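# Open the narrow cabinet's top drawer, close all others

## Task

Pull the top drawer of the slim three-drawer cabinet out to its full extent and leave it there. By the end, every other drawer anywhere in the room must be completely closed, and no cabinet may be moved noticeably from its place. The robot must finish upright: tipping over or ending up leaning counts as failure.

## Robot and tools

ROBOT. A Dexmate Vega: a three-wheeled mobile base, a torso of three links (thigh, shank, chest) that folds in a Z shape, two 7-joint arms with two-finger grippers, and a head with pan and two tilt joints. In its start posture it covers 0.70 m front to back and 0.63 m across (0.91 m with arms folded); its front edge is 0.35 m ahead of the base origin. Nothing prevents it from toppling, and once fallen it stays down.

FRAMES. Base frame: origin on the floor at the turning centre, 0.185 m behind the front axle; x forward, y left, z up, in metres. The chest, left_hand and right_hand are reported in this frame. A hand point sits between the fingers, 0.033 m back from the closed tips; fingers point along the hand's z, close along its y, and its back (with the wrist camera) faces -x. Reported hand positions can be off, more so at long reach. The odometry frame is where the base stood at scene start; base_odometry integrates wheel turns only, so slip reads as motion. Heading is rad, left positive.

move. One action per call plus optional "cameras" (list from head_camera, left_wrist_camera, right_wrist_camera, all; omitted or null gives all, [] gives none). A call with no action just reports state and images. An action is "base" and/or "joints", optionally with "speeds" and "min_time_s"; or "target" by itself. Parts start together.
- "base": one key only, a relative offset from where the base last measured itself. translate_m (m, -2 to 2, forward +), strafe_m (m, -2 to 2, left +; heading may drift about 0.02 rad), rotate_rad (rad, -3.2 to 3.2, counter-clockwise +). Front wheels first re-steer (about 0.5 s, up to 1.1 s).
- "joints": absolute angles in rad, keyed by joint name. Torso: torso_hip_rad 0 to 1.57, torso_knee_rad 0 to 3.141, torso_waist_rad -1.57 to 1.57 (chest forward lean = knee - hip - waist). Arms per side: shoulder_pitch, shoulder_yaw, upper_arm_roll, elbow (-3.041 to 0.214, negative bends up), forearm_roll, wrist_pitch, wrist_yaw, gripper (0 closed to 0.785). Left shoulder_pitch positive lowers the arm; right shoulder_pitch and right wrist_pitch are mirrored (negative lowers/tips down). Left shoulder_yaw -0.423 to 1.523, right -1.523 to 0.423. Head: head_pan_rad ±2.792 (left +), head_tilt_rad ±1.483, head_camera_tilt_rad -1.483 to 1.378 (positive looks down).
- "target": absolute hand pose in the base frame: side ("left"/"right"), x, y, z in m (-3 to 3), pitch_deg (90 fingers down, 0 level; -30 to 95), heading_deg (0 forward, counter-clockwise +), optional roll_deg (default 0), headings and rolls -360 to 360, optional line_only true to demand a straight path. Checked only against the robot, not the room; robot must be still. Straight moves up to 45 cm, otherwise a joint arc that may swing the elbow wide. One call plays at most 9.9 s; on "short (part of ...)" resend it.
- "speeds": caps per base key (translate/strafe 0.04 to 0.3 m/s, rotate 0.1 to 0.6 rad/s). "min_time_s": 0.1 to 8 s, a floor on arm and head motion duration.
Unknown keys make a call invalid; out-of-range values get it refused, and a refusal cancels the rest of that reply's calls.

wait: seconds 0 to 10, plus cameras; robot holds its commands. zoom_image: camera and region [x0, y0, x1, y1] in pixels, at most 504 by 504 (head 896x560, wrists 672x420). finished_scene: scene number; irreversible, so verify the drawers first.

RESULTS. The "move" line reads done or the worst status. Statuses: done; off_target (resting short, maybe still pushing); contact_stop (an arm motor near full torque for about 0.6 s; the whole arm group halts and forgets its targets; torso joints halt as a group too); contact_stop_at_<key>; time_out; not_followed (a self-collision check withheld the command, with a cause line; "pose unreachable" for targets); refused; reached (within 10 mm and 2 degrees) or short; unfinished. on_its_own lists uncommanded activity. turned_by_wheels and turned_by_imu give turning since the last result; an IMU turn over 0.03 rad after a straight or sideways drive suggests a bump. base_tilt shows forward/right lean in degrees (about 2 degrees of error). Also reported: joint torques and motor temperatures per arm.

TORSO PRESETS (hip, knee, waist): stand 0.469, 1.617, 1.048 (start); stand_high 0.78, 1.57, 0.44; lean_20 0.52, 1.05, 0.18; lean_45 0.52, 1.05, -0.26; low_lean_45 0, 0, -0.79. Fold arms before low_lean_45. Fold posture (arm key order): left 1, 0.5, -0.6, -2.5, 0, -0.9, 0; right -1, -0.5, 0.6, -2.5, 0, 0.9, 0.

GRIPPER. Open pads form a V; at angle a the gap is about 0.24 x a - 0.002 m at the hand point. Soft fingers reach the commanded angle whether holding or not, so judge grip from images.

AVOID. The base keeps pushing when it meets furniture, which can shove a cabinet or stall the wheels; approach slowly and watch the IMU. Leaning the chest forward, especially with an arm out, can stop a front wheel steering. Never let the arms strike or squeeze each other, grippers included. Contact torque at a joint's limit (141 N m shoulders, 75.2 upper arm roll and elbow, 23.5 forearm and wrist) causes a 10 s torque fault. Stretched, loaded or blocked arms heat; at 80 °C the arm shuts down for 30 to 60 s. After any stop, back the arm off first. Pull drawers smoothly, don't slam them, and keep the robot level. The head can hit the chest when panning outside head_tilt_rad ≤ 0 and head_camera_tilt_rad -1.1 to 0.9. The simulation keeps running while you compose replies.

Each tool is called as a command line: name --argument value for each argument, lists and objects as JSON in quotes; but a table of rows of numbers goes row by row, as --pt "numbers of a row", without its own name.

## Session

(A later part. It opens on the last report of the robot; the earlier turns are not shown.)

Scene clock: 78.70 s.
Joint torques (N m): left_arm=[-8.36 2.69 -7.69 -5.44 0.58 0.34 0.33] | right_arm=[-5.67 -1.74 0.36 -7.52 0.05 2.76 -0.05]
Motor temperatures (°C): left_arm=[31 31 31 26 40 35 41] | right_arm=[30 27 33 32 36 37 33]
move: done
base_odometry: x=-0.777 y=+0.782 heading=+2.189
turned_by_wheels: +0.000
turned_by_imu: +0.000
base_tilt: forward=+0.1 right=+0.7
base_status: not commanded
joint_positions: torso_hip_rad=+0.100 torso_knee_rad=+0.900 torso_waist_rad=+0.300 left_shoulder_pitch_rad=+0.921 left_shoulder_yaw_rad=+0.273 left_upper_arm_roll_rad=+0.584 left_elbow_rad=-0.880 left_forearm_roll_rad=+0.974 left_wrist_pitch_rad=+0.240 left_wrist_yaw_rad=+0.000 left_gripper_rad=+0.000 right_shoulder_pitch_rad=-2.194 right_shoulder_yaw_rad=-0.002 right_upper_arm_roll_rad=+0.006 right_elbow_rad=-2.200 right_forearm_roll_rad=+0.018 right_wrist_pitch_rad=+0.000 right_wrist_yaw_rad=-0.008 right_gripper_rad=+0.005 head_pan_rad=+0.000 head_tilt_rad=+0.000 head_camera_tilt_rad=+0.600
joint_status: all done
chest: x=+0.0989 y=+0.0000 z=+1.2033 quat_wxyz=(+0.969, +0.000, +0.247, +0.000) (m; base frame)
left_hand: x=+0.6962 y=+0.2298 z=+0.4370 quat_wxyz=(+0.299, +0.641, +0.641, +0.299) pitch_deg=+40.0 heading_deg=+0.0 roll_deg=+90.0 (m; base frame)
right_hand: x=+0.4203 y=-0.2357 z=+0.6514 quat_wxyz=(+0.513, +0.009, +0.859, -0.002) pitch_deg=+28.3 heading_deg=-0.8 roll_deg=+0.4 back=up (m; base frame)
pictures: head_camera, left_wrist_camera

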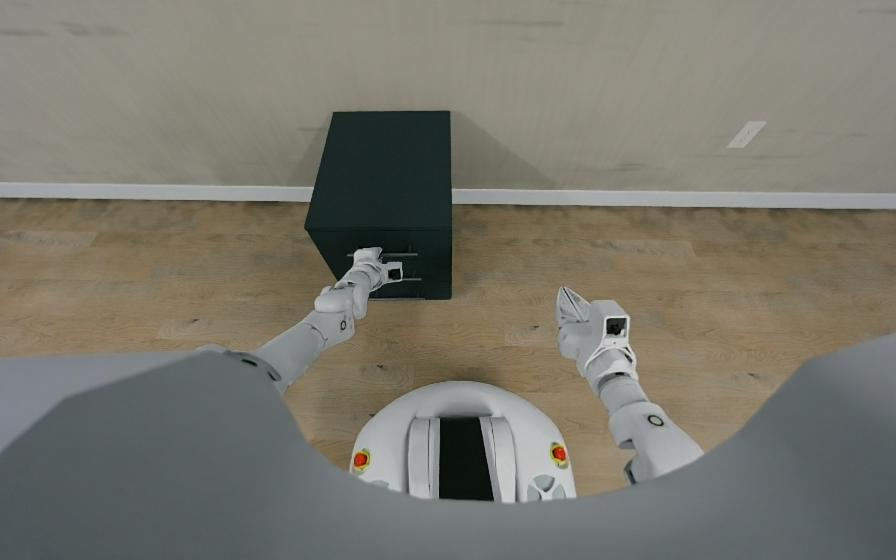

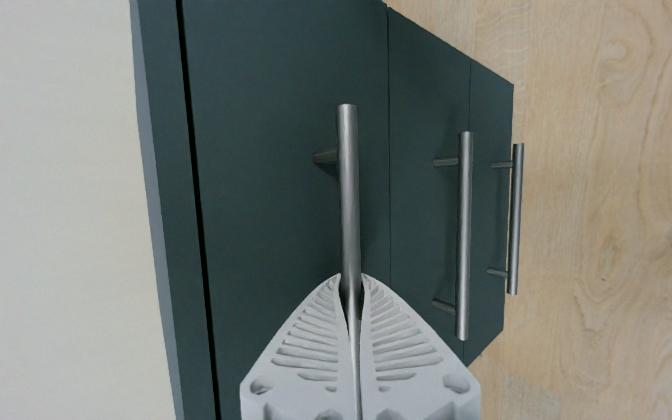

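move --base '{"translate_m": -0.08}' --speeds '{"translate_m": 0.06}' --cameras '["head_camera", "left_wrist_camera"]'

zoom_image --camera "left_wrist_camera" --region '[200, 180, 480, 420]'

Scene clock: 81.00 s.
Joint torques (N m): left_arm=[-12.25 0.81 -5.98 -5.32 0.56 -0.73 0.39] | right_arm=[-5.67 -1.56 0.4 -7.17 0.13 2.78 -0.11]
Motor temperatures (°C): left_arm=[31 31 31 26 40 35 41] | right_arm=[30 27 33 32 36 37 33]
move: done
base_odometry: x=-0.730 y=+0.717 heading=+2.189
turned_by_wheels: +0.000
turned_by_imu: +0.000
base_tilt: forward=+0.1 right=+0.7
base_status: done
joint_positions: torso_hip_rad=+0.100 torso_knee_rad=+0.900 torso_waist_rad=+0.300 left_shoulder_pitch_rad=+0.922 left_shoulder_yaw_rad=+0.273 left_upper_arm_roll_rad=+0.584 left_elbow_rad=-0.881 left_forearm_roll_rad=+0.974 left_wrist_pitch_rad=+0.241 left_wrist_yaw_rad=+0.000 left_gripper_rad=+0.000 right_shoulder_pitch_rad=-2.194 right_shoulder_yaw_rad=-0.002 right_upper_arm_roll_rad=+0.006 right_elbow_rad=-2.200 right_forearm_roll_rad=+0.018 right_wrist_pitch_rad=+0.000 right_wrist_yaw_rad=-0.008 right_gripper_rad=+0.005 head_pan_rad=+0.000 head_tilt_rad=+0.000 head_camera_tilt_rad=+0.600
joint_status: not commanded
chest: x=+0.0989 y=+0.0000 z=+1.2033 quat_wxyz=(+0.969, +0.000, +0.247, +0.000) (m; base frame)
left_hand: x=+0.6960 y=+0.2300 z=+0.4369 quat_wxyz=(+0.299, +0.641, +0.641, +0.299) pitch_deg=+40.0 heading_deg=+0.0 roll_deg=-90.0 (m; base frame)
right_hand: x=+0.4203 y=-0.2357 z=+0.6514 quat_wxyz=(+0.513, +0.009, +0.859, -0.002) pitch_deg=+28.3 heading_deg=-0.8 roll_deg=+0.4 back=up (m; base frame)
pictures: head_camera, left_wrist_camera

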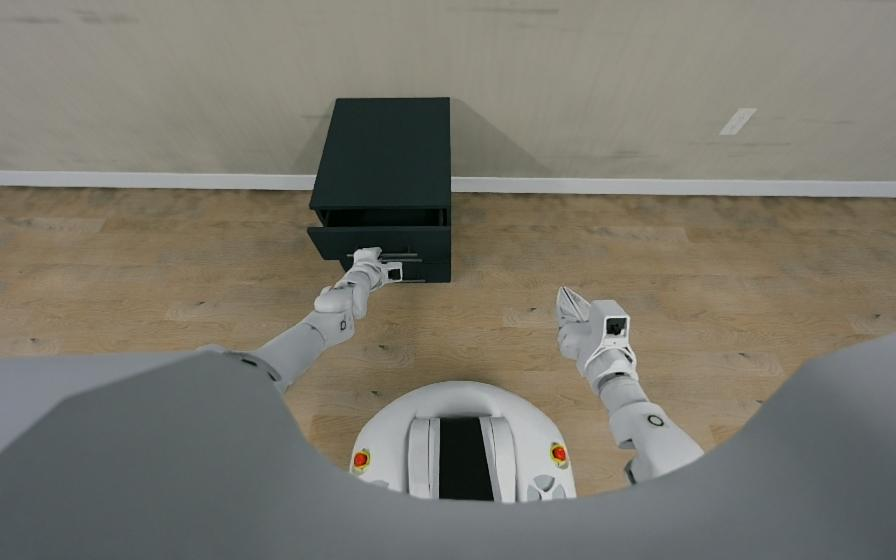

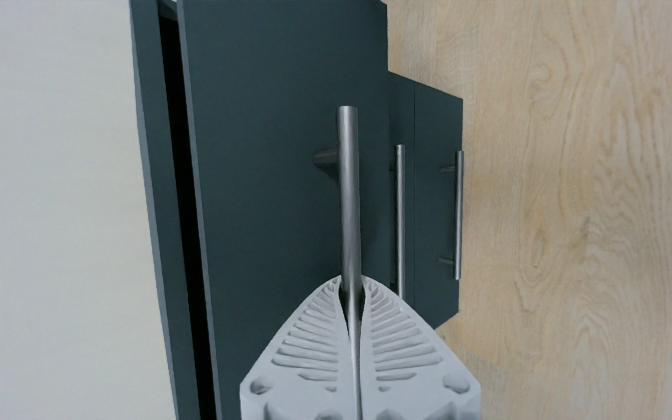

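Scaled by 1.800 from the camera's 672x420 image, which has a finer 960x600 frame.

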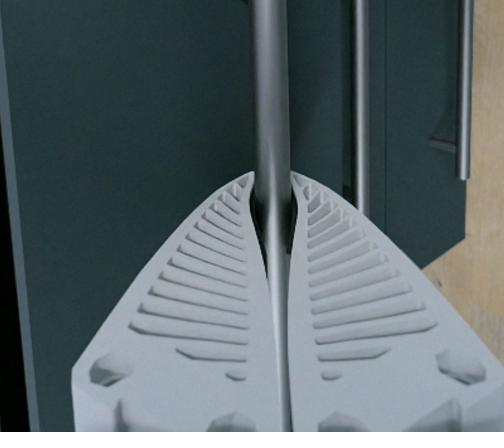

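move --base '{"translate_m": -0.15}' --speeds '{"translate_m": 0.06}' --cameras '["head_camera", "left_wrist_camera"]'

Scene clock: 84.33 s.
Joint torques (N m): left_arm=[-13.09 -0.56 -4.11 -6.77 0.66 -2.43 0.62] | right_arm=[-5.56 -1.88 0.41 -7.24 0.11 3 -0.12]
Motor temperatures (°C): left_arm=[31 31 31 26 40 35 41] | right_arm=[30 27 33 32 36 37 33]
move: done
base_odometry: x=-0.643 y=+0.595 heading=+2.189
turned_by_wheels: +0.000
turned_by_imu: +0.001
base_tilt: forward=+0.1 right=+0.7
base_status: done
joint_positions: torso_hip_rad=+0.100 torso_knee_rad=+0.900 torso_waist_rad=+0.300 left_shoulder_pitch_rad=+0.922 left_shoulder_yaw_rad=+0.273 left_upper_arm_roll_rad=+0.584 left_elbow_rad=-0.881 left_forearm_roll_rad=+0.974 left_wrist_pitch_rad=+0.241 left_wrist_yaw_rad=+0.000 left_gripper_rad=+0.000 right_shoulder_pitch_rad=-2.194 right_shoulder_yaw_rad=-0.002 right_upper_arm_roll_rad=+0.006 right_elbow_rad=-2.200 right_forearm_roll_rad=+0.018 right_wrist_pitch_rad=+0.000 right_wrist_yaw_rad=-0.008 right_gripper_rad=+0.005 head_pan_rad=+0.000 head_tilt_rad=+0.000 head_camera_tilt_rad=+0.600
joint_status: not commanded
chest: x=+0.0988 y=+0.0000 z=+1.2033 quat_wxyz=(+0.969, +0.000, +0.247, +0.000) (m; base frame)
left_hand: x=+0.6960 y=+0.2303 z=+0.4369 quat_wxyz=(+0.299, +0.641, +0.641, +0.299) pitch_deg=+40.0 heading_deg=+0.0 roll_deg=-90.0 (m; base frame)
right_hand: x=+0.4203 y=-0.2357 z=+0.6514 quat_wxyz=(+0.513, +0.009, +0.859, -0.002) pitch_deg=+28.3 heading_deg=-0.8 roll_deg=+0.4 back=up (m; base frame)
pictures: head_camera, left_wrist_camera

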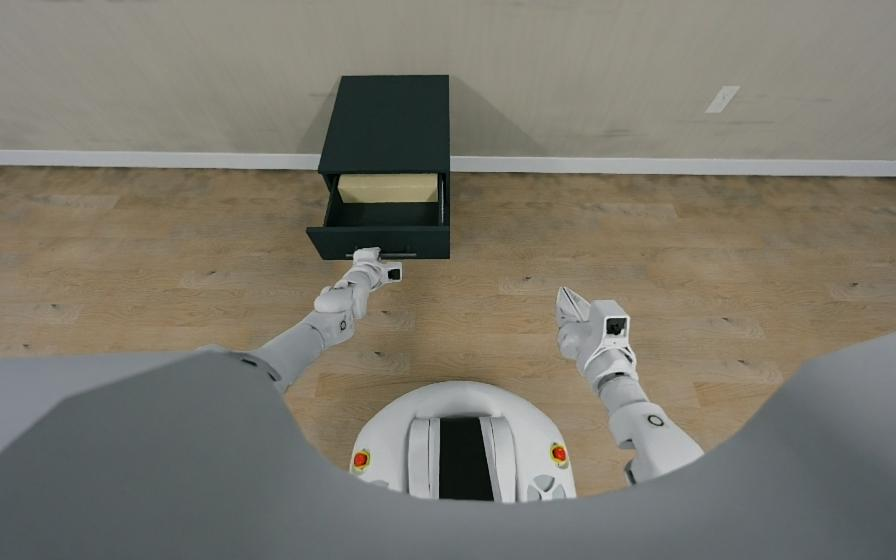

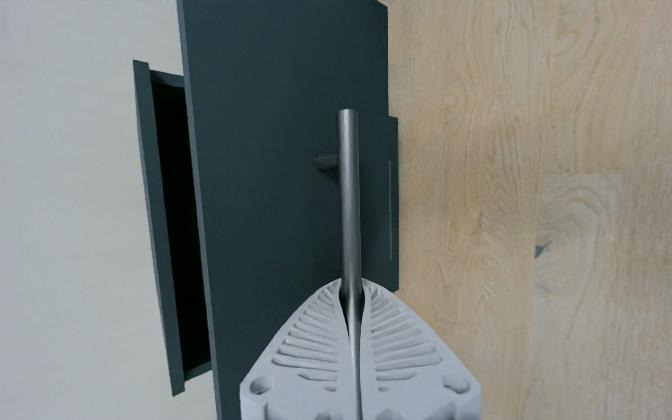

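move --base '{"translate_m": -0.08}' --speeds '{"translate_m": 0.05}' --cameras '["head_camera", "left_wrist_camera"]'

zoom_image --camera "head_camera" --region '[280, 40, 500, 280]'

Scene clock: 86.87 s.
Joint torques (N m): left_arm=[-13.05 -3.48 -3.64 -6.99 0.37 -3.44 0.86] | right_arm=[-3.72 -0.69 0.25 -6.83 -0.01 3.13 0.03]
Motor temperatures (°C): left_arm=[31 31 31 26 40 35 41] | right_arm=[30 27 33 32 36 37 33]
move: done
base_odometry: x=-0.597 y=+0.530 heading=+2.189
turned_by_wheels: -0.001
turned_by_imu: -0.001
base_tilt: forward=+0.1 right=+0.8
base_status: done
joint_positions: torso_hip_rad=+0.100 torso_knee_rad=+0.900 torso_waist_rad=+0.300 left_shoulder_pitch_rad=+0.922 left_shoulder_yaw_rad=+0.273 left_upper_arm_roll_rad=+0.584 left_elbow_rad=-0.881 left_forearm_roll_rad=+0.974 left_wrist_pitch_rad=+0.241 left_wrist_yaw_rad=+0.000 left_gripper_rad=+0.000 right_shoulder_pitch_rad=-2.194 right_shoulder_yaw_rad=-0.002 right_upper_arm_roll_rad=+0.006 right_elbow_rad=-2.200 right_forearm_roll_rad=+0.018 right_wrist_pitch_rad=+0.000 right_wrist_yaw_rad=-0.008 right_gripper_rad=+0.005 head_pan_rad=+0.000 head_tilt_rad=+0.000 head_camera_tilt_rad=+0.600
joint_status: not commanded
chest: x=+0.0988 y=+0.0000 z=+1.2033 quat_wxyz=(+0.969, +0.000, +0.247, +0.000) (m; base frame)
left_hand: x=+0.6959 y=+0.2306 z=+0.4369 quat_wxyz=(+0.298, +0.641, +0.641, +0.299) pitch_deg=+40.0 heading_deg=+0.1 roll_deg=-89.9 (m; base frame)
right_hand: x=+0.4203 y=-0.2357 z=+0.6514 quat_wxyz=(+0.513, +0.009, +0.859, -0.002) pitch_deg=+28.3 heading_deg=-0.8 roll_deg=+0.4 back=up (m; base frame)
pictures: head_camera, left_wrist_camera

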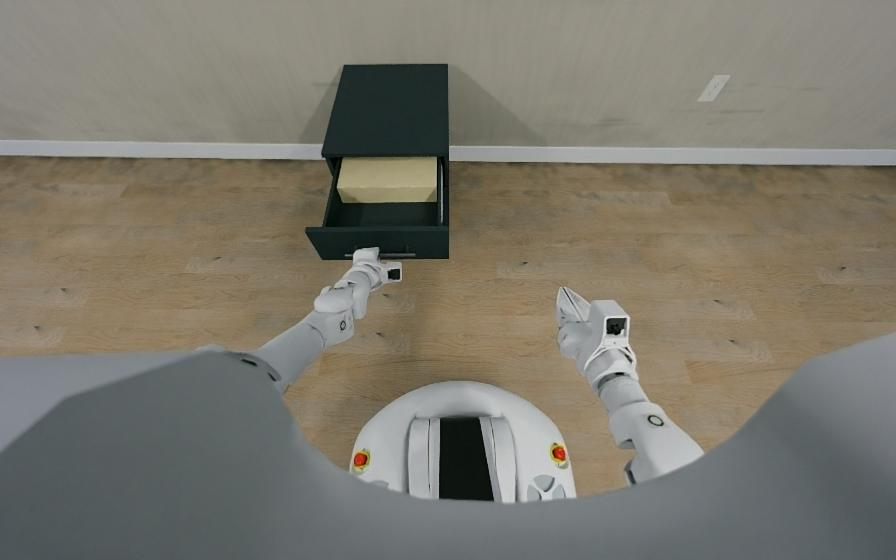

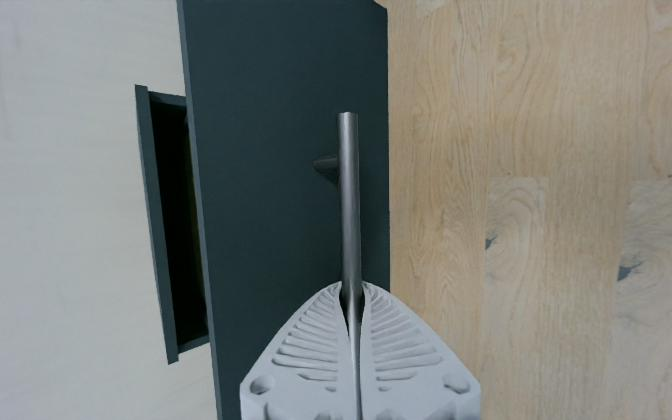

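Scaled by 2.100 from the camera's 896x560 image, which has a finer 960x600 frame.

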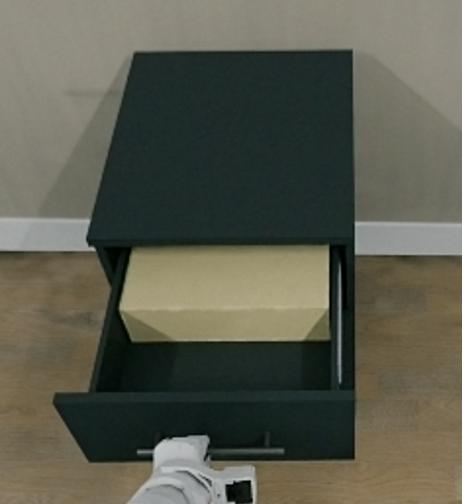

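move --base '{"translate_m": -0.06}' --speeds '{"translate_m": 0.04}' --cameras '["head_camera", "left_wrist_camera"]'

zoom_image --camera "head_camera" --region '[280, 40, 500, 280]'

Scene clock: 89.43 s.
Joint torques (N m): left_arm=[-13.6 -1.39 -1.88 -5.87 0.75 -1.99 0.49] | right_arm=[-4.85 -0.58 0.65 -7.67 0.11 3.53 -0.01]
Motor temperatures (°C): left_arm=[31 31 31 26 40 35 41] | right_arm=[30 27 33 32 36 37 33]
move: done
base_odometry: x=-0.562 y=+0.481 heading=+2.188
turned_by_wheels: -0.001
turned_by_imu: +0.000
base_tilt: forward=+0.0 right=+0.7
base_status: done
joint_positions: torso_hip_rad=+0.100 torso_knee_rad=+0.900 torso_waist_rad=+0.300 left_shoulder_pitch_rad=+0.922 left_shoulder_yaw_rad=+0.273 left_upper_arm_roll_rad=+0.584 left_elbow_rad=-0.881 left_forearm_roll_rad=+0.974 left_wrist_pitch_rad=+0.241 left_wrist_yaw_rad=+0.000 left_gripper_rad=+0.000 right_shoulder_pitch_rad=-2.194 right_shoulder_yaw_rad=-0.002 right_upper_arm_roll_rad=+0.006 right_elbow_rad=-2.200 right_forearm_roll_rad=+0.018 right_wrist_pitch_rad=+0.000 right_wrist_yaw_rad=-0.008 right_gripper_rad=+0.005 head_pan_rad=+0.000 head_tilt_rad=+0.000 head_camera_tilt_rad=+0.600
joint_status: not commanded
chest: x=+0.0988 y=+0.0000 z=+1.2033 quat_wxyz=(+0.969, +0.000, +0.247, +0.000) (m; base frame)
left_hand: x=+0.6960 y=+0.2306 z=+0.4369 quat_wxyz=(+0.298, +0.641, +0.641, +0.299) pitch_deg=+40.0 heading_deg=+0.1 roll_deg=-89.9 (m; base frame)
right_hand: x=+0.4203 y=-0.2357 z=+0.6514 quat_wxyz=(+0.513, +0.009, +0.859, -0.002) pitch_deg=+28.3 heading_deg=-0.8 roll_deg=+0.4 back=up (m; base frame)
pictures: head_camera, left_wrist_camera

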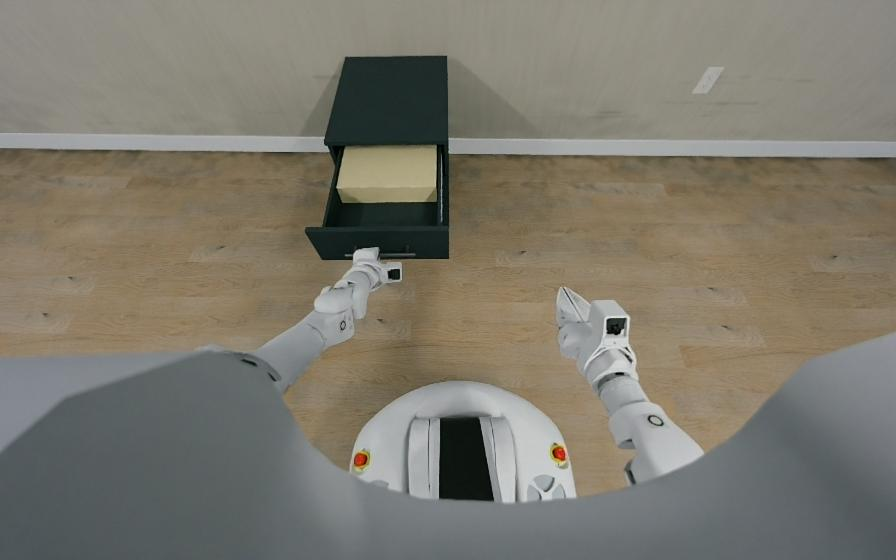

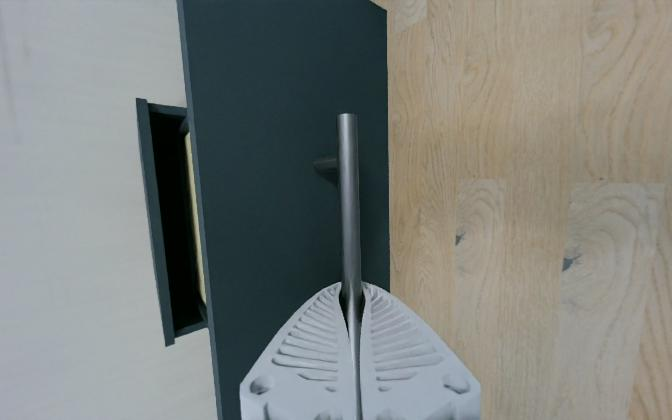

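Scaled by 2.100 from the camera's 896x560 image, which has a finer 960x600 frame.

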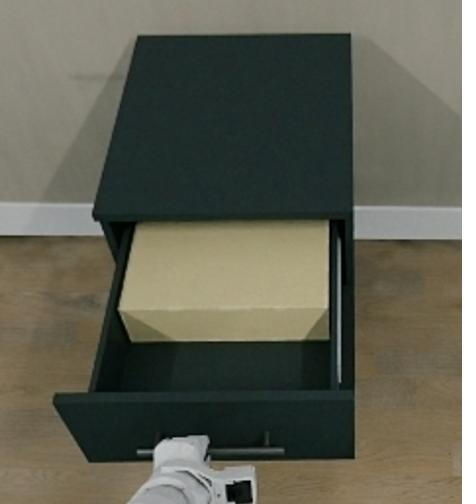

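move --base '{"translate_m": -0.05}' --speeds '{"translate_m": 0.04}' --cameras '["head_camera", "left_wrist_camera"]'

zoom_image --camera "head_camera" --region '[280, 40, 500, 280]'

Scene clock: 91.80 s.
Joint torques (N m): left_arm=[-9.77 0.03 -1.88 -4.35 0.42 -0.37 0.79] | right_arm=[-5.4 -1.46 0.35 -7.6 0.2 2.69 0.08]
Motor temperatures (°C): left_arm=[31 31 31 26 40 35 41] | right_arm=[30 27 33 32 36 37 33]
move: done
base_odometry: x=-0.533 y=+0.440 heading=+2.187
turned_by_wheels: -0.001
turned_by_imu: -0.001
base_tilt: forward=+0.0 right=+0.8
base_status: done
joint_positions: torso_hip_rad=+0.100 torso_knee_rad=+0.900 torso_waist_rad=+0.300 left_shoulder_pitch_rad=+0.922 left_shoulder_yaw_rad=+0.273 left_upper_arm_roll_rad=+0.584 left_elbow_rad=-0.881 left_forearm_roll_rad=+0.974 left_wrist_pitch_rad=+0.240 left_wrist_yaw_rad=+0.000 left_gripper_rad=+0.000 right_shoulder_pitch_rad=-2.194 right_shoulder_yaw_rad=-0.002 right_upper_arm_roll_rad=+0.006 right_elbow_rad=-2.200 right_forearm_roll_rad=+0.018 right_wrist_pitch_rad=+0.000 right_wrist_yaw_rad=-0.008 right_gripper_rad=+0.005 head_pan_rad=+0.000 head_tilt_rad=+0.000 head_camera_tilt_rad=+0.600
joint_status: not commanded
chest: x=+0.0989 y=+0.0000 z=+1.2033 quat_wxyz=(+0.969, +0.000, +0.247, +0.000) (m; base frame)
left_hand: x=+0.6961 y=+0.2302 z=+0.4370 quat_wxyz=(+0.299, +0.641, +0.641, +0.299) pitch_deg=+40.0 heading_deg=+0.0 roll_deg=-90.0 (m; base frame)
right_hand: x=+0.4203 y=-0.2357 z=+0.6514 quat_wxyz=(+0.513, +0.009, +0.859, -0.002) pitch_deg=+28.3 heading_deg=-0.8 roll_deg=+0.4 back=up (m; base frame)
pictures: head_camera, left_wrist_camera

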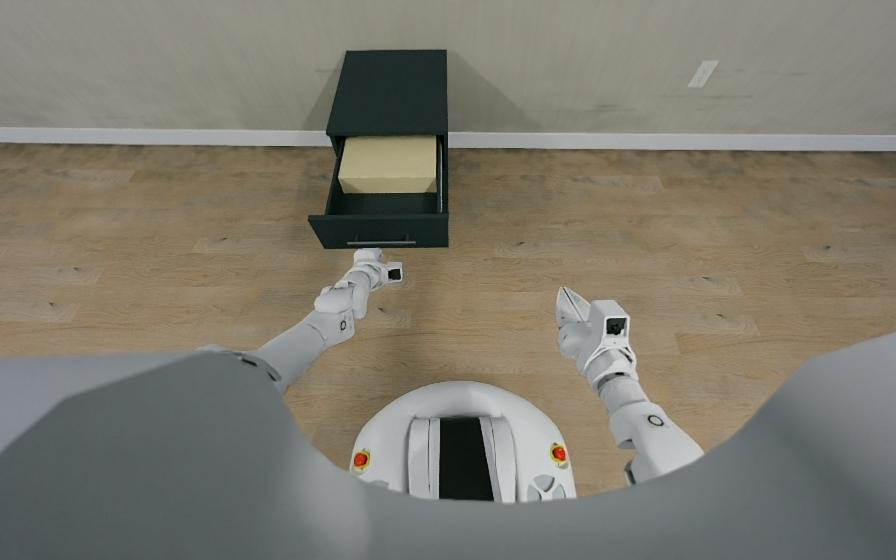

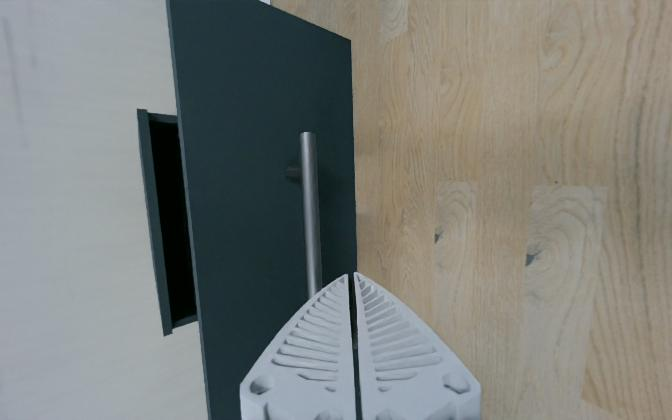

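Scaled by 2.100 from the camera's 896x560 image, which has a finer 960x600 frame.

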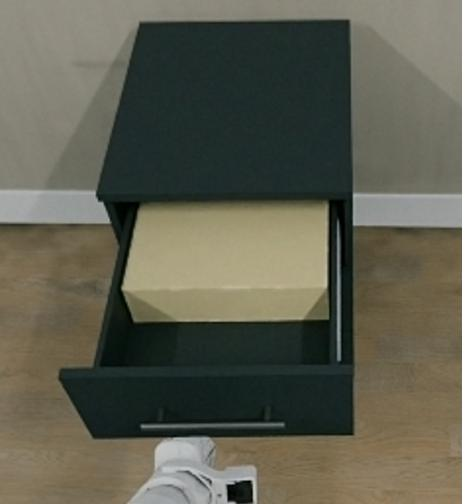

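move --target '{"side": "left", "x": 0.642, "y": 0.23, "z": 0.473, "pitch_deg": 40, "heading_deg": 0, "roll_deg": 90, "line_only": true}' --cameras '[]'

move --base '{"translate_m": 0.06}' --joints '{"left_gripper_rad": 0.18}' --speeds '{"translate_m": 0.06}' --cameras '["left_wrist_camera"]'

Scene clock: 95.80 s.
Joint torques (N m): left_arm=[-6.35 5.85 -9.67 -5.36 1.35 -0.26 0.74] | right_arm=[-4.07 -0.61 0.22 -8.29 0.12 3.2 0.05]
Motor temperatures (°C): left_arm=[31 31 31 26 40 35 41] | right_arm=[30 27 33 32 36 37 33]
move: done
base_odometry: x=-0.533 y=+0.440 heading=+2.187
turned_by_wheels: +0.000
turned_by_imu: +0.000
base_tilt: forward=+0.1 right=+0.7
base_status: not commanded
joint_positions: torso_hip_rad=+0.100 torso_knee_rad=+0.900 torso_waist_rad=+0.300 left_shoulder_pitch_rad=+1.177 left_shoulder_yaw_rad=+0.411 left_upper_arm_roll_rad=+0.542 left_elbow_rad=-1.356 left_forearm_roll_rad=+1.012 left_wrist_pitch_rad=+0.386 left_wrist_yaw_rad=-0.149 left_gripper_rad=+0.000 right_shoulder_pitch_rad=-2.194 right_shoulder_yaw_rad=-0.002 right_upper_arm_roll_rad=+0.006 right_elbow_rad=-2.200 right_forearm_roll_rad=+0.018 right_wrist_pitch_rad=+0.000 right_wrist_yaw_rad=-0.008 right_gripper_rad=+0.005 head_pan_rad=+0.000 head_tilt_rad=+0.000 head_camera_tilt_rad=+0.600
joint_status: not commanded
chest: x=+0.0989 y=+0.0000 z=+1.2033 quat_wxyz=(+0.969, +0.000, +0.247, +0.000) (m; base frame)
left_hand: x=+0.6425 y=+0.2298 z=+0.4725 quat_wxyz=(+0.299, +0.641, +0.641, +0.299) pitch_deg=+40.0 heading_deg=+0.0 roll_deg=+90.0 (m; base frame)
left_hand_status: reached (straight line, planned for 1.8 s): 1 mm and 0.0 deg off.
right_hand: x=+0.4203 y=-0.2357 z=+0.6514 quat_wxyz=(+0.513, +0.009, +0.859, -0.002) pitch_deg=+28.3 heading_deg=-0.8 roll_deg=+0.4 back=up (m; base frame)
pictures: none
No camera images: "cameras" was empty.

Scene clock: 97.40 s.
Joint torques (N m): left_arm=[-5.92 3.36 -7.7 -6.57 1.08 -0.54 0.43] | right_arm=[-4.36 -0.85 0.8 -7.63 0.17 2.47 -0.08]
Motor temperatures (°C): left_arm=[31 31 31 26 40 35 41] | right_arm=[30 27 33 32 36 37 33]
move: done
base_odometry: x=-0.568 y=+0.489 heading=+2.188
turned_by_wheels: +0.000
turned_by_imu: +0.001
base_tilt: forward=+0.1 right=+0.7
base_status: done
joint_positions: torso_hip_rad=+0.100 torso_knee_rad=+0.900 torso_waist_rad=+0.300 left_shoulder_pitch_rad=+1.180 left_shoulder_yaw_rad=+0.412 left_upper_arm_roll_rad=+0.541 left_elbow_rad=-1.360 left_forearm_roll_rad=+1.012 left_wrist_pitch_rad=+0.387 left_wrist_yaw_rad=-0.150 left_gripper_rad=+0.180 right_shoulder_pitch_rad=-2.194 right_shoulder_yaw_rad=-0.002 right_upper_arm_roll_rad=+0.006 right_elbow_rad=-2.200 right_forearm_roll_rad=+0.018 right_wrist_pitch_rad=+0.000 right_wrist_yaw_rad=-0.008 right_gripper_rad=+0.005 head_pan_rad=+0.000 head_tilt_rad=+0.000 head_camera_tilt_rad=+0.600
joint_status: all done
chest: x=+0.0989 y=+0.0000 z=+1.2033 quat_wxyz=(+0.969, +0.000, +0.247, +0.000) (m; base frame)
left_hand: x=+0.6420 y=+0.2298 z=+0.4728 quat_wxyz=(+0.299, +0.641, +0.641, +0.299) pitch_deg=+40.0 heading_deg=+0.0 roll_deg=+90.0 (m; base frame)
right_hand: x=+0.4203 y=-0.2357 z=+0.6514 quat_wxyz=(+0.513, +0.009, +0.859, -0.002) pitch_deg=+28.3 heading_deg=-0.8 roll_deg=+0.4 back=up (m; base frame)
pictures: left_wrist_camera

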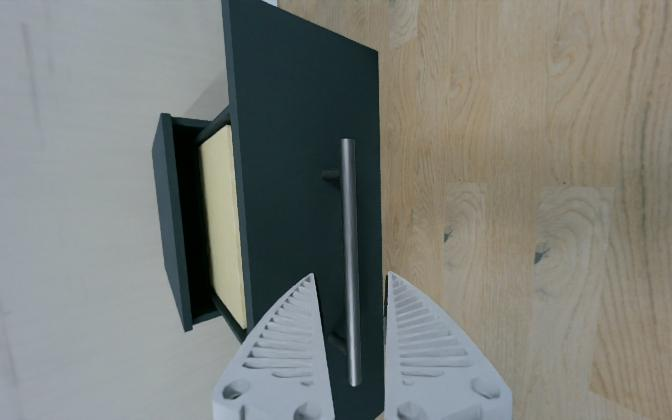

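move --target '{"side": "left", "x": 0.682, "y": 0.23, "z": 0.439, "pitch_deg": 40, "heading_deg": 0, "roll_deg": 90, "line_only": true}' --cameras '["left_wrist_camera"]'

move --joints '{"left_gripper_rad": 0.0}' --cameras '["left_wrist_camera"]'

Scene clock: 100.47 s.
Joint torques (N m): left_arm=[-22.68 -1.56 -2.3 -4.91 0.3 0.75 0.99] | right_arm=[-4.54 -0.54 0.49 -7.2 0.1 2.56 0.03]
Motor temperatures (°C): left_arm=[31 31 31 26 40 35 41] | right_arm=[30 27 33 32 36 37 33]
move: done
base_odometry: x=-0.568 y=+0.489 heading=+2.188
turned_by_wheels: +0.000
turned_by_imu: +0.000
base_tilt: forward=+0.0 right=+0.8
base_status: not commanded
joint_positions: torso_hip_rad=+0.100 torso_knee_rad=+0.900 torso_waist_rad=+0.300 left_shoulder_pitch_rad=+0.983 left_shoulder_yaw_rad=+0.304 left_upper_arm_roll_rad=+0.580 left_elbow_rad=-0.983 left_forearm_roll_rad=+0.977 left_wrist_pitch_rad=+0.272 left_wrist_yaw_rad=-0.023 left_gripper_rad=+0.180 right_shoulder_pitch_rad=-2.194 right_shoulder_yaw_rad=-0.002 right_upper_arm_roll_rad=+0.006 right_elbow_rad=-2.200 right_forearm_roll_rad=+0.018 right_wrist_pitch_rad=+0.000 right_wrist_yaw_rad=-0.008 right_gripper_rad=+0.005 head_pan_rad=+0.000 head_tilt_rad=+0.000 head_camera_tilt_rad=+0.600
joint_status: not commanded
chest: x=+0.0989 y=+0.0000 z=+1.2033 quat_wxyz=(+0.969, +0.000, +0.247, +0.000) (m; base frame)
left_hand: x=+0.6813 y=+0.2302 z=+0.4391 quat_wxyz=(+0.299, +0.641, +0.641, +0.299) pitch_deg=+40.0 heading_deg=+0.0 roll_deg=-90.0 (m; base frame)
left_hand_status: reached (straight line, planned for 1.5 s): 1 mm and 0.0 deg off.
right_hand: x=+0.4203 y=-0.2357 z=+0.6514 quat_wxyz=(+0.513, +0.009, +0.859, -0.002) pitch_deg=+28.3 heading_deg=-0.8 roll_deg=+0.4 back=up (m; base frame)
pictures: left_wrist_camera

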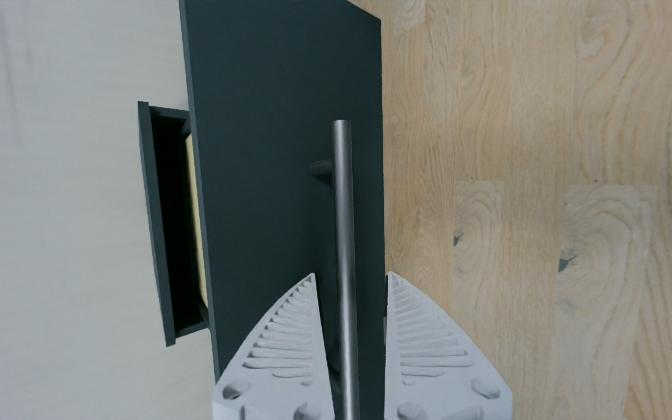

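Scene clock: 101.13 s.
Joint torques (N m): left_arm=[-15.5 -2.84 0.52 -2.89 -0.07 -0.15 0.45] | right_arm=[-5.36 -2.25 0.75 -7.3 0.16 2.39 -0.02]
Motor temperatures (°C): left_arm=[31 31 31 26 40 35 41] | right_arm=[30 27 33 32 36 37 33]
move: done
base_odometry: x=-0.568 y=+0.489 heading=+2.187
turned_by_wheels: +0.000
turned_by_imu: +0.000
base_tilt: forward=+0.0 right=+0.7
base_status: not commanded
joint_positions: torso_hip_rad=+0.100 torso_knee_rad=+0.900 torso_waist_rad=+0.300 left_shoulder_pitch_rad=+0.981 left_shoulder_yaw_rad=+0.303 left_upper_arm_roll_rad=+0.580 left_elbow_rad=-0.980 left_forearm_roll_rad=+0.977 left_wrist_pitch_rad=+0.272 left_wrist_yaw_rad=-0.022 left_gripper_rad=+0.000 right_shoulder_pitch_rad=-2.194 right_shoulder_yaw_rad=-0.002 right_upper_arm_roll_rad=+0.006 right_elbow_rad=-2.200 right_forearm_roll_rad=+0.018 right_wrist_pitch_rad=+0.000 right_wrist_yaw_rad=-0.008 right_gripper_rad=+0.005 head_pan_rad=+0.000 head_tilt_rad=+0.000 head_camera_tilt_rad=+0.600
joint_status: all done
chest: x=+0.0989 y=+0.0000 z=+1.2033 quat_wxyz=(+0.969, +0.000, +0.247, +0.000) (m; base frame)
left_hand: x=+0.6820 y=+0.2302 z=+0.4393 quat_wxyz=(+0.299, +0.641, +0.641, +0.299) pitch_deg=+40.0 heading_deg=+0.0 roll_deg=-90.0 (m; base frame)
right_hand: x=+0.4203 y=-0.2357 z=+0.6514 quat_wxyz=(+0.513, +0.009, +0.859, -0.002) pitch_deg=+28.3 heading_deg=-0.8 roll_deg=+0.4 back=up (m; base frame)
pictures: left_wrist_camera

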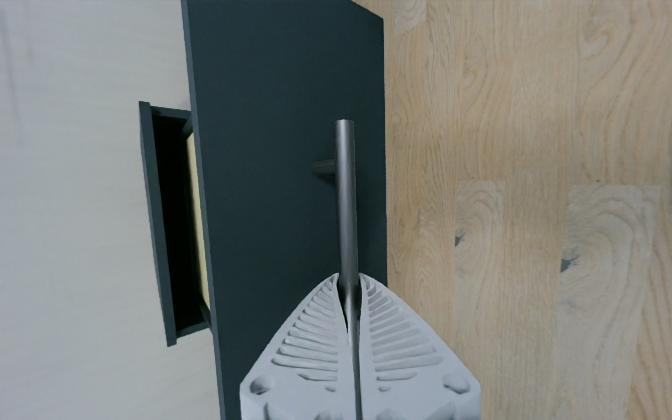

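Now pull a little to verify whether it is at its stop.

move --base '{"translate_m": -0.02}' --speeds '{"translate_m": 0.04}' --cameras '["head_camera", "left_wrist_camera"]'

zoom_image --camera "head_camera" --region '[280, 40, 500, 280]'

move --base '{"translate_m": -0.02}' --speeds '{"translate_m": 0.04}' --cameras '["head_camera", "left_wrist_camera"]'

zoom_image --camera "head_camera" --region '[280, 40, 500, 280]'

Scene clock: 102.73 s.
Joint torques (N m): left_arm=[-2.72 -1.17 0.32 1.23 -1.02 -1.05 -2.43] | right_arm=[-4.94 -1.3 0.74 -7.61 0.16 2.77 -0.02]
Motor temperatures (°C): left_arm=[31 31 31 26 40 35 41] | right_arm=[30 27 33 32 36 37 33]
move: done
base_odometry: x=-0.557 y=+0.472 heading=+2.187
turned_by_wheels: +0.000
turned_by_imu: -0.001
base_tilt: forward=+0.0 right=+0.7
base_status: done
joint_positions: torso_hip_rad=+0.100 torso_knee_rad=+0.900 torso_waist_rad=+0.300 left_shoulder_pitch_rad=+0.980 left_shoulder_yaw_rad=+0.303 left_upper_arm_roll_rad=+0.580 left_elbow_rad=-0.979 left_forearm_roll_rad=+0.977 left_wrist_pitch_rad=+0.271 left_wrist_yaw_rad=-0.020 left_gripper_rad=+0.000 right_shoulder_pitch_rad=-2.194 right_shoulder_yaw_rad=-0.002 right_upper_arm_roll_rad=+0.006 right_elbow_rad=-2.200 right_forearm_roll_rad=+0.018 right_wrist_pitch_rad=+0.000 right_wrist_yaw_rad=-0.008 right_gripper_rad=+0.005 head_pan_rad=+0.000 head_tilt_rad=+0.000 head_camera_tilt_rad=+0.600
joint_status: not commanded
chest: x=+0.0988 y=+0.0000 z=+1.2034 quat_wxyz=(+0.969, +0.000, +0.247, +0.000) (m; base frame)
left_hand: x=+0.6828 y=+0.2301 z=+0.4401 quat_wxyz=(+0.300, +0.640, +0.640, +0.300) pitch_deg=+39.9 heading_deg=+0.0 roll_deg=-90.0 (m; base frame)
right_hand: x=+0.4203 y=-0.2357 z=+0.6515 quat_wxyz=(+0.513, +0.009, +0.858, -0.002) pitch_deg=+28.3 heading_deg=-0.8 roll_deg=+0.4 back=up (m; base frame)
pictures: head_camera, left_wrist_camera

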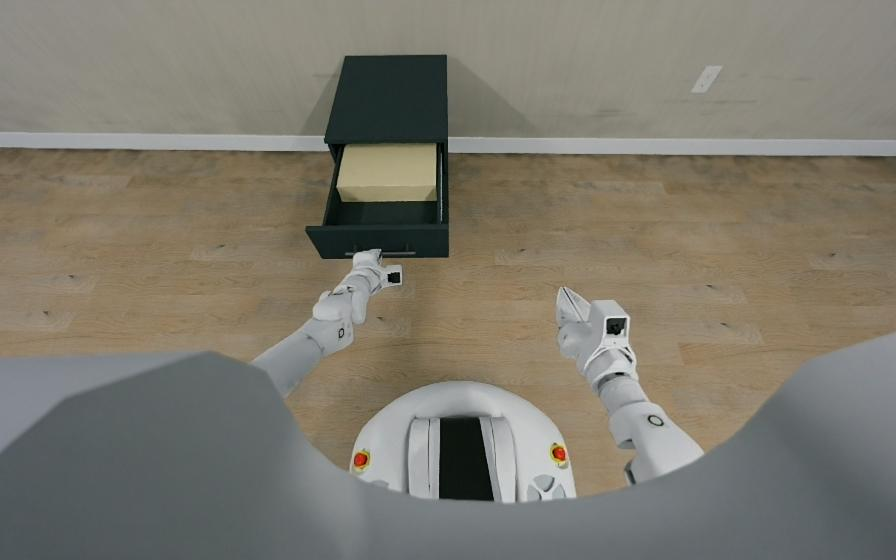

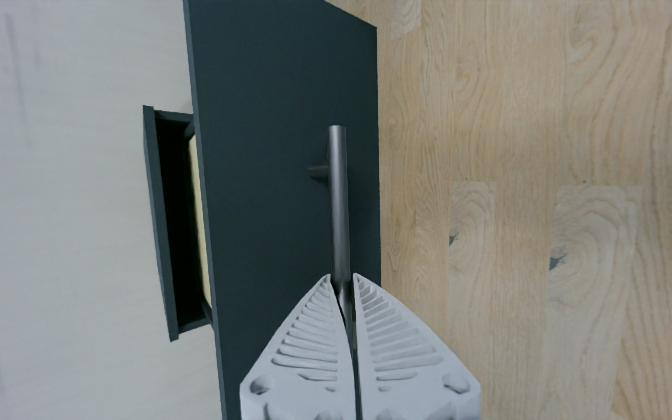

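Scaled by 2.100 from the camera's 896x560 image, which has a finer 960x600 frame.

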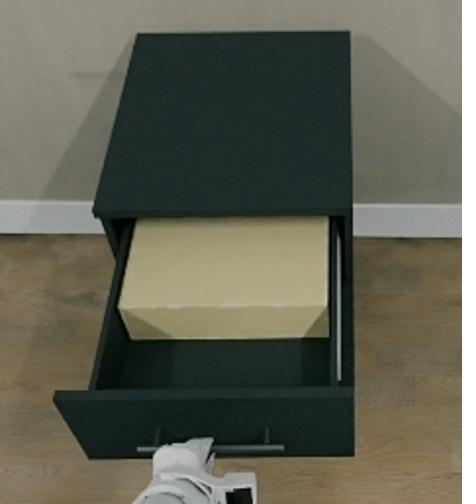

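Scene clock: 104.23 s.
Joint torques (N m): left_arm=[-10.84 -0.99 -2.34 -5.63 0.44 0.44 0.51] | right_arm=[-5.34 -1.27 0.26 -7.45 0.14 2.35 -0.19]
Motor temperatures (°C): left_arm=[31 31 31 26 40 35 41] | right_arm=[30 27 33 32 36 37 33]
move: done
base_odometry: x=-0.545 y=+0.456 heading=+2.186
turned_by_wheels: -0.001
turned_by_imu: +0.000
base_tilt: forward=+0.0 right=+0.8
base_status: done
joint_positions: torso_hip_rad=+0.100 torso_knee_rad=+0.900 torso_waist_rad=+0.300 left_shoulder_pitch_rad=+0.981 left_shoulder_yaw_rad=+0.303 left_upper_arm_roll_rad=+0.580 left_elbow_rad=-0.979 left_forearm_roll_rad=+0.977 left_wrist_pitch_rad=+0.271 left_wrist_yaw_rad=-0.022 left_gripper_rad=+0.000 right_shoulder_pitch_rad=-2.194 right_shoulder_yaw_rad=-0.002 right_upper_arm_roll_rad=+0.006 right_elbow_rad=-2.200 right_forearm_roll_rad=+0.018 right_wrist_pitch_rad=+0.000 right_wrist_yaw_rad=-0.008 right_gripper_rad=+0.005 head_pan_rad=+0.000 head_tilt_rad=+0.000 head_camera_tilt_rad=+0.600
joint_status: not commanded
chest: x=+0.0989 y=+0.0000 z=+1.2033 quat_wxyz=(+0.969, +0.000, +0.247, +0.000) (m; base frame)
left_hand: x=+0.6820 y=+0.2301 z=+0.4392 quat_wxyz=(+0.299, +0.641, +0.641, +0.299) pitch_deg=+40.0 heading_deg=+0.0 roll_deg=-90.0 (m; base frame)
right_hand: x=+0.4203 y=-0.2357 z=+0.6514 quat_wxyz=(+0.513, +0.009, +0.859, -0.002) pitch_deg=+28.3 heading_deg=-0.8 roll_deg=+0.4 back=up (m; base frame)
pictures: head_camera, left_wrist_camera

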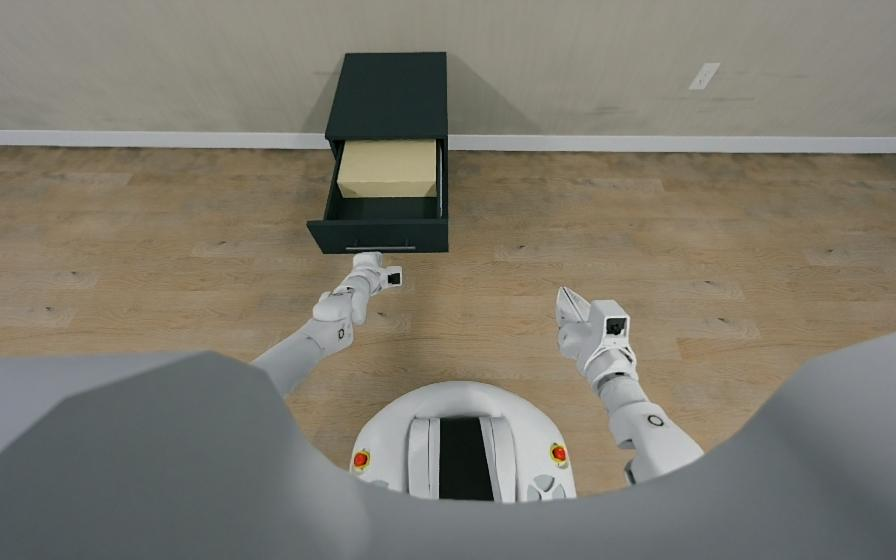

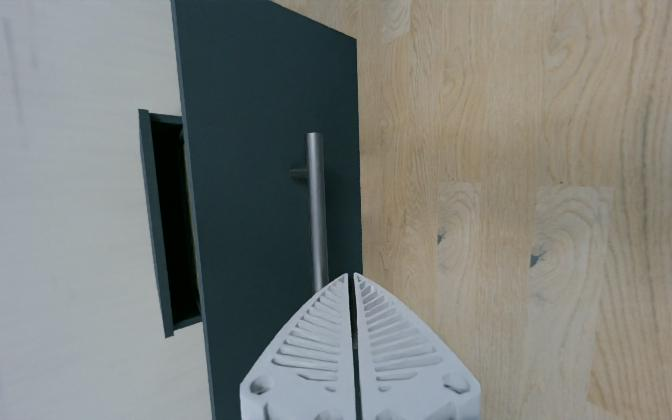

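Scaled by 2.100 from the camera's 896x560 image, which has a finer 960x600 frame.

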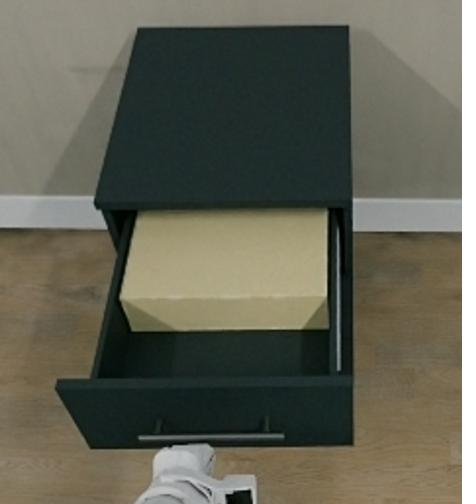

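finished_scene --scene 1

The scene is finished: the task was done.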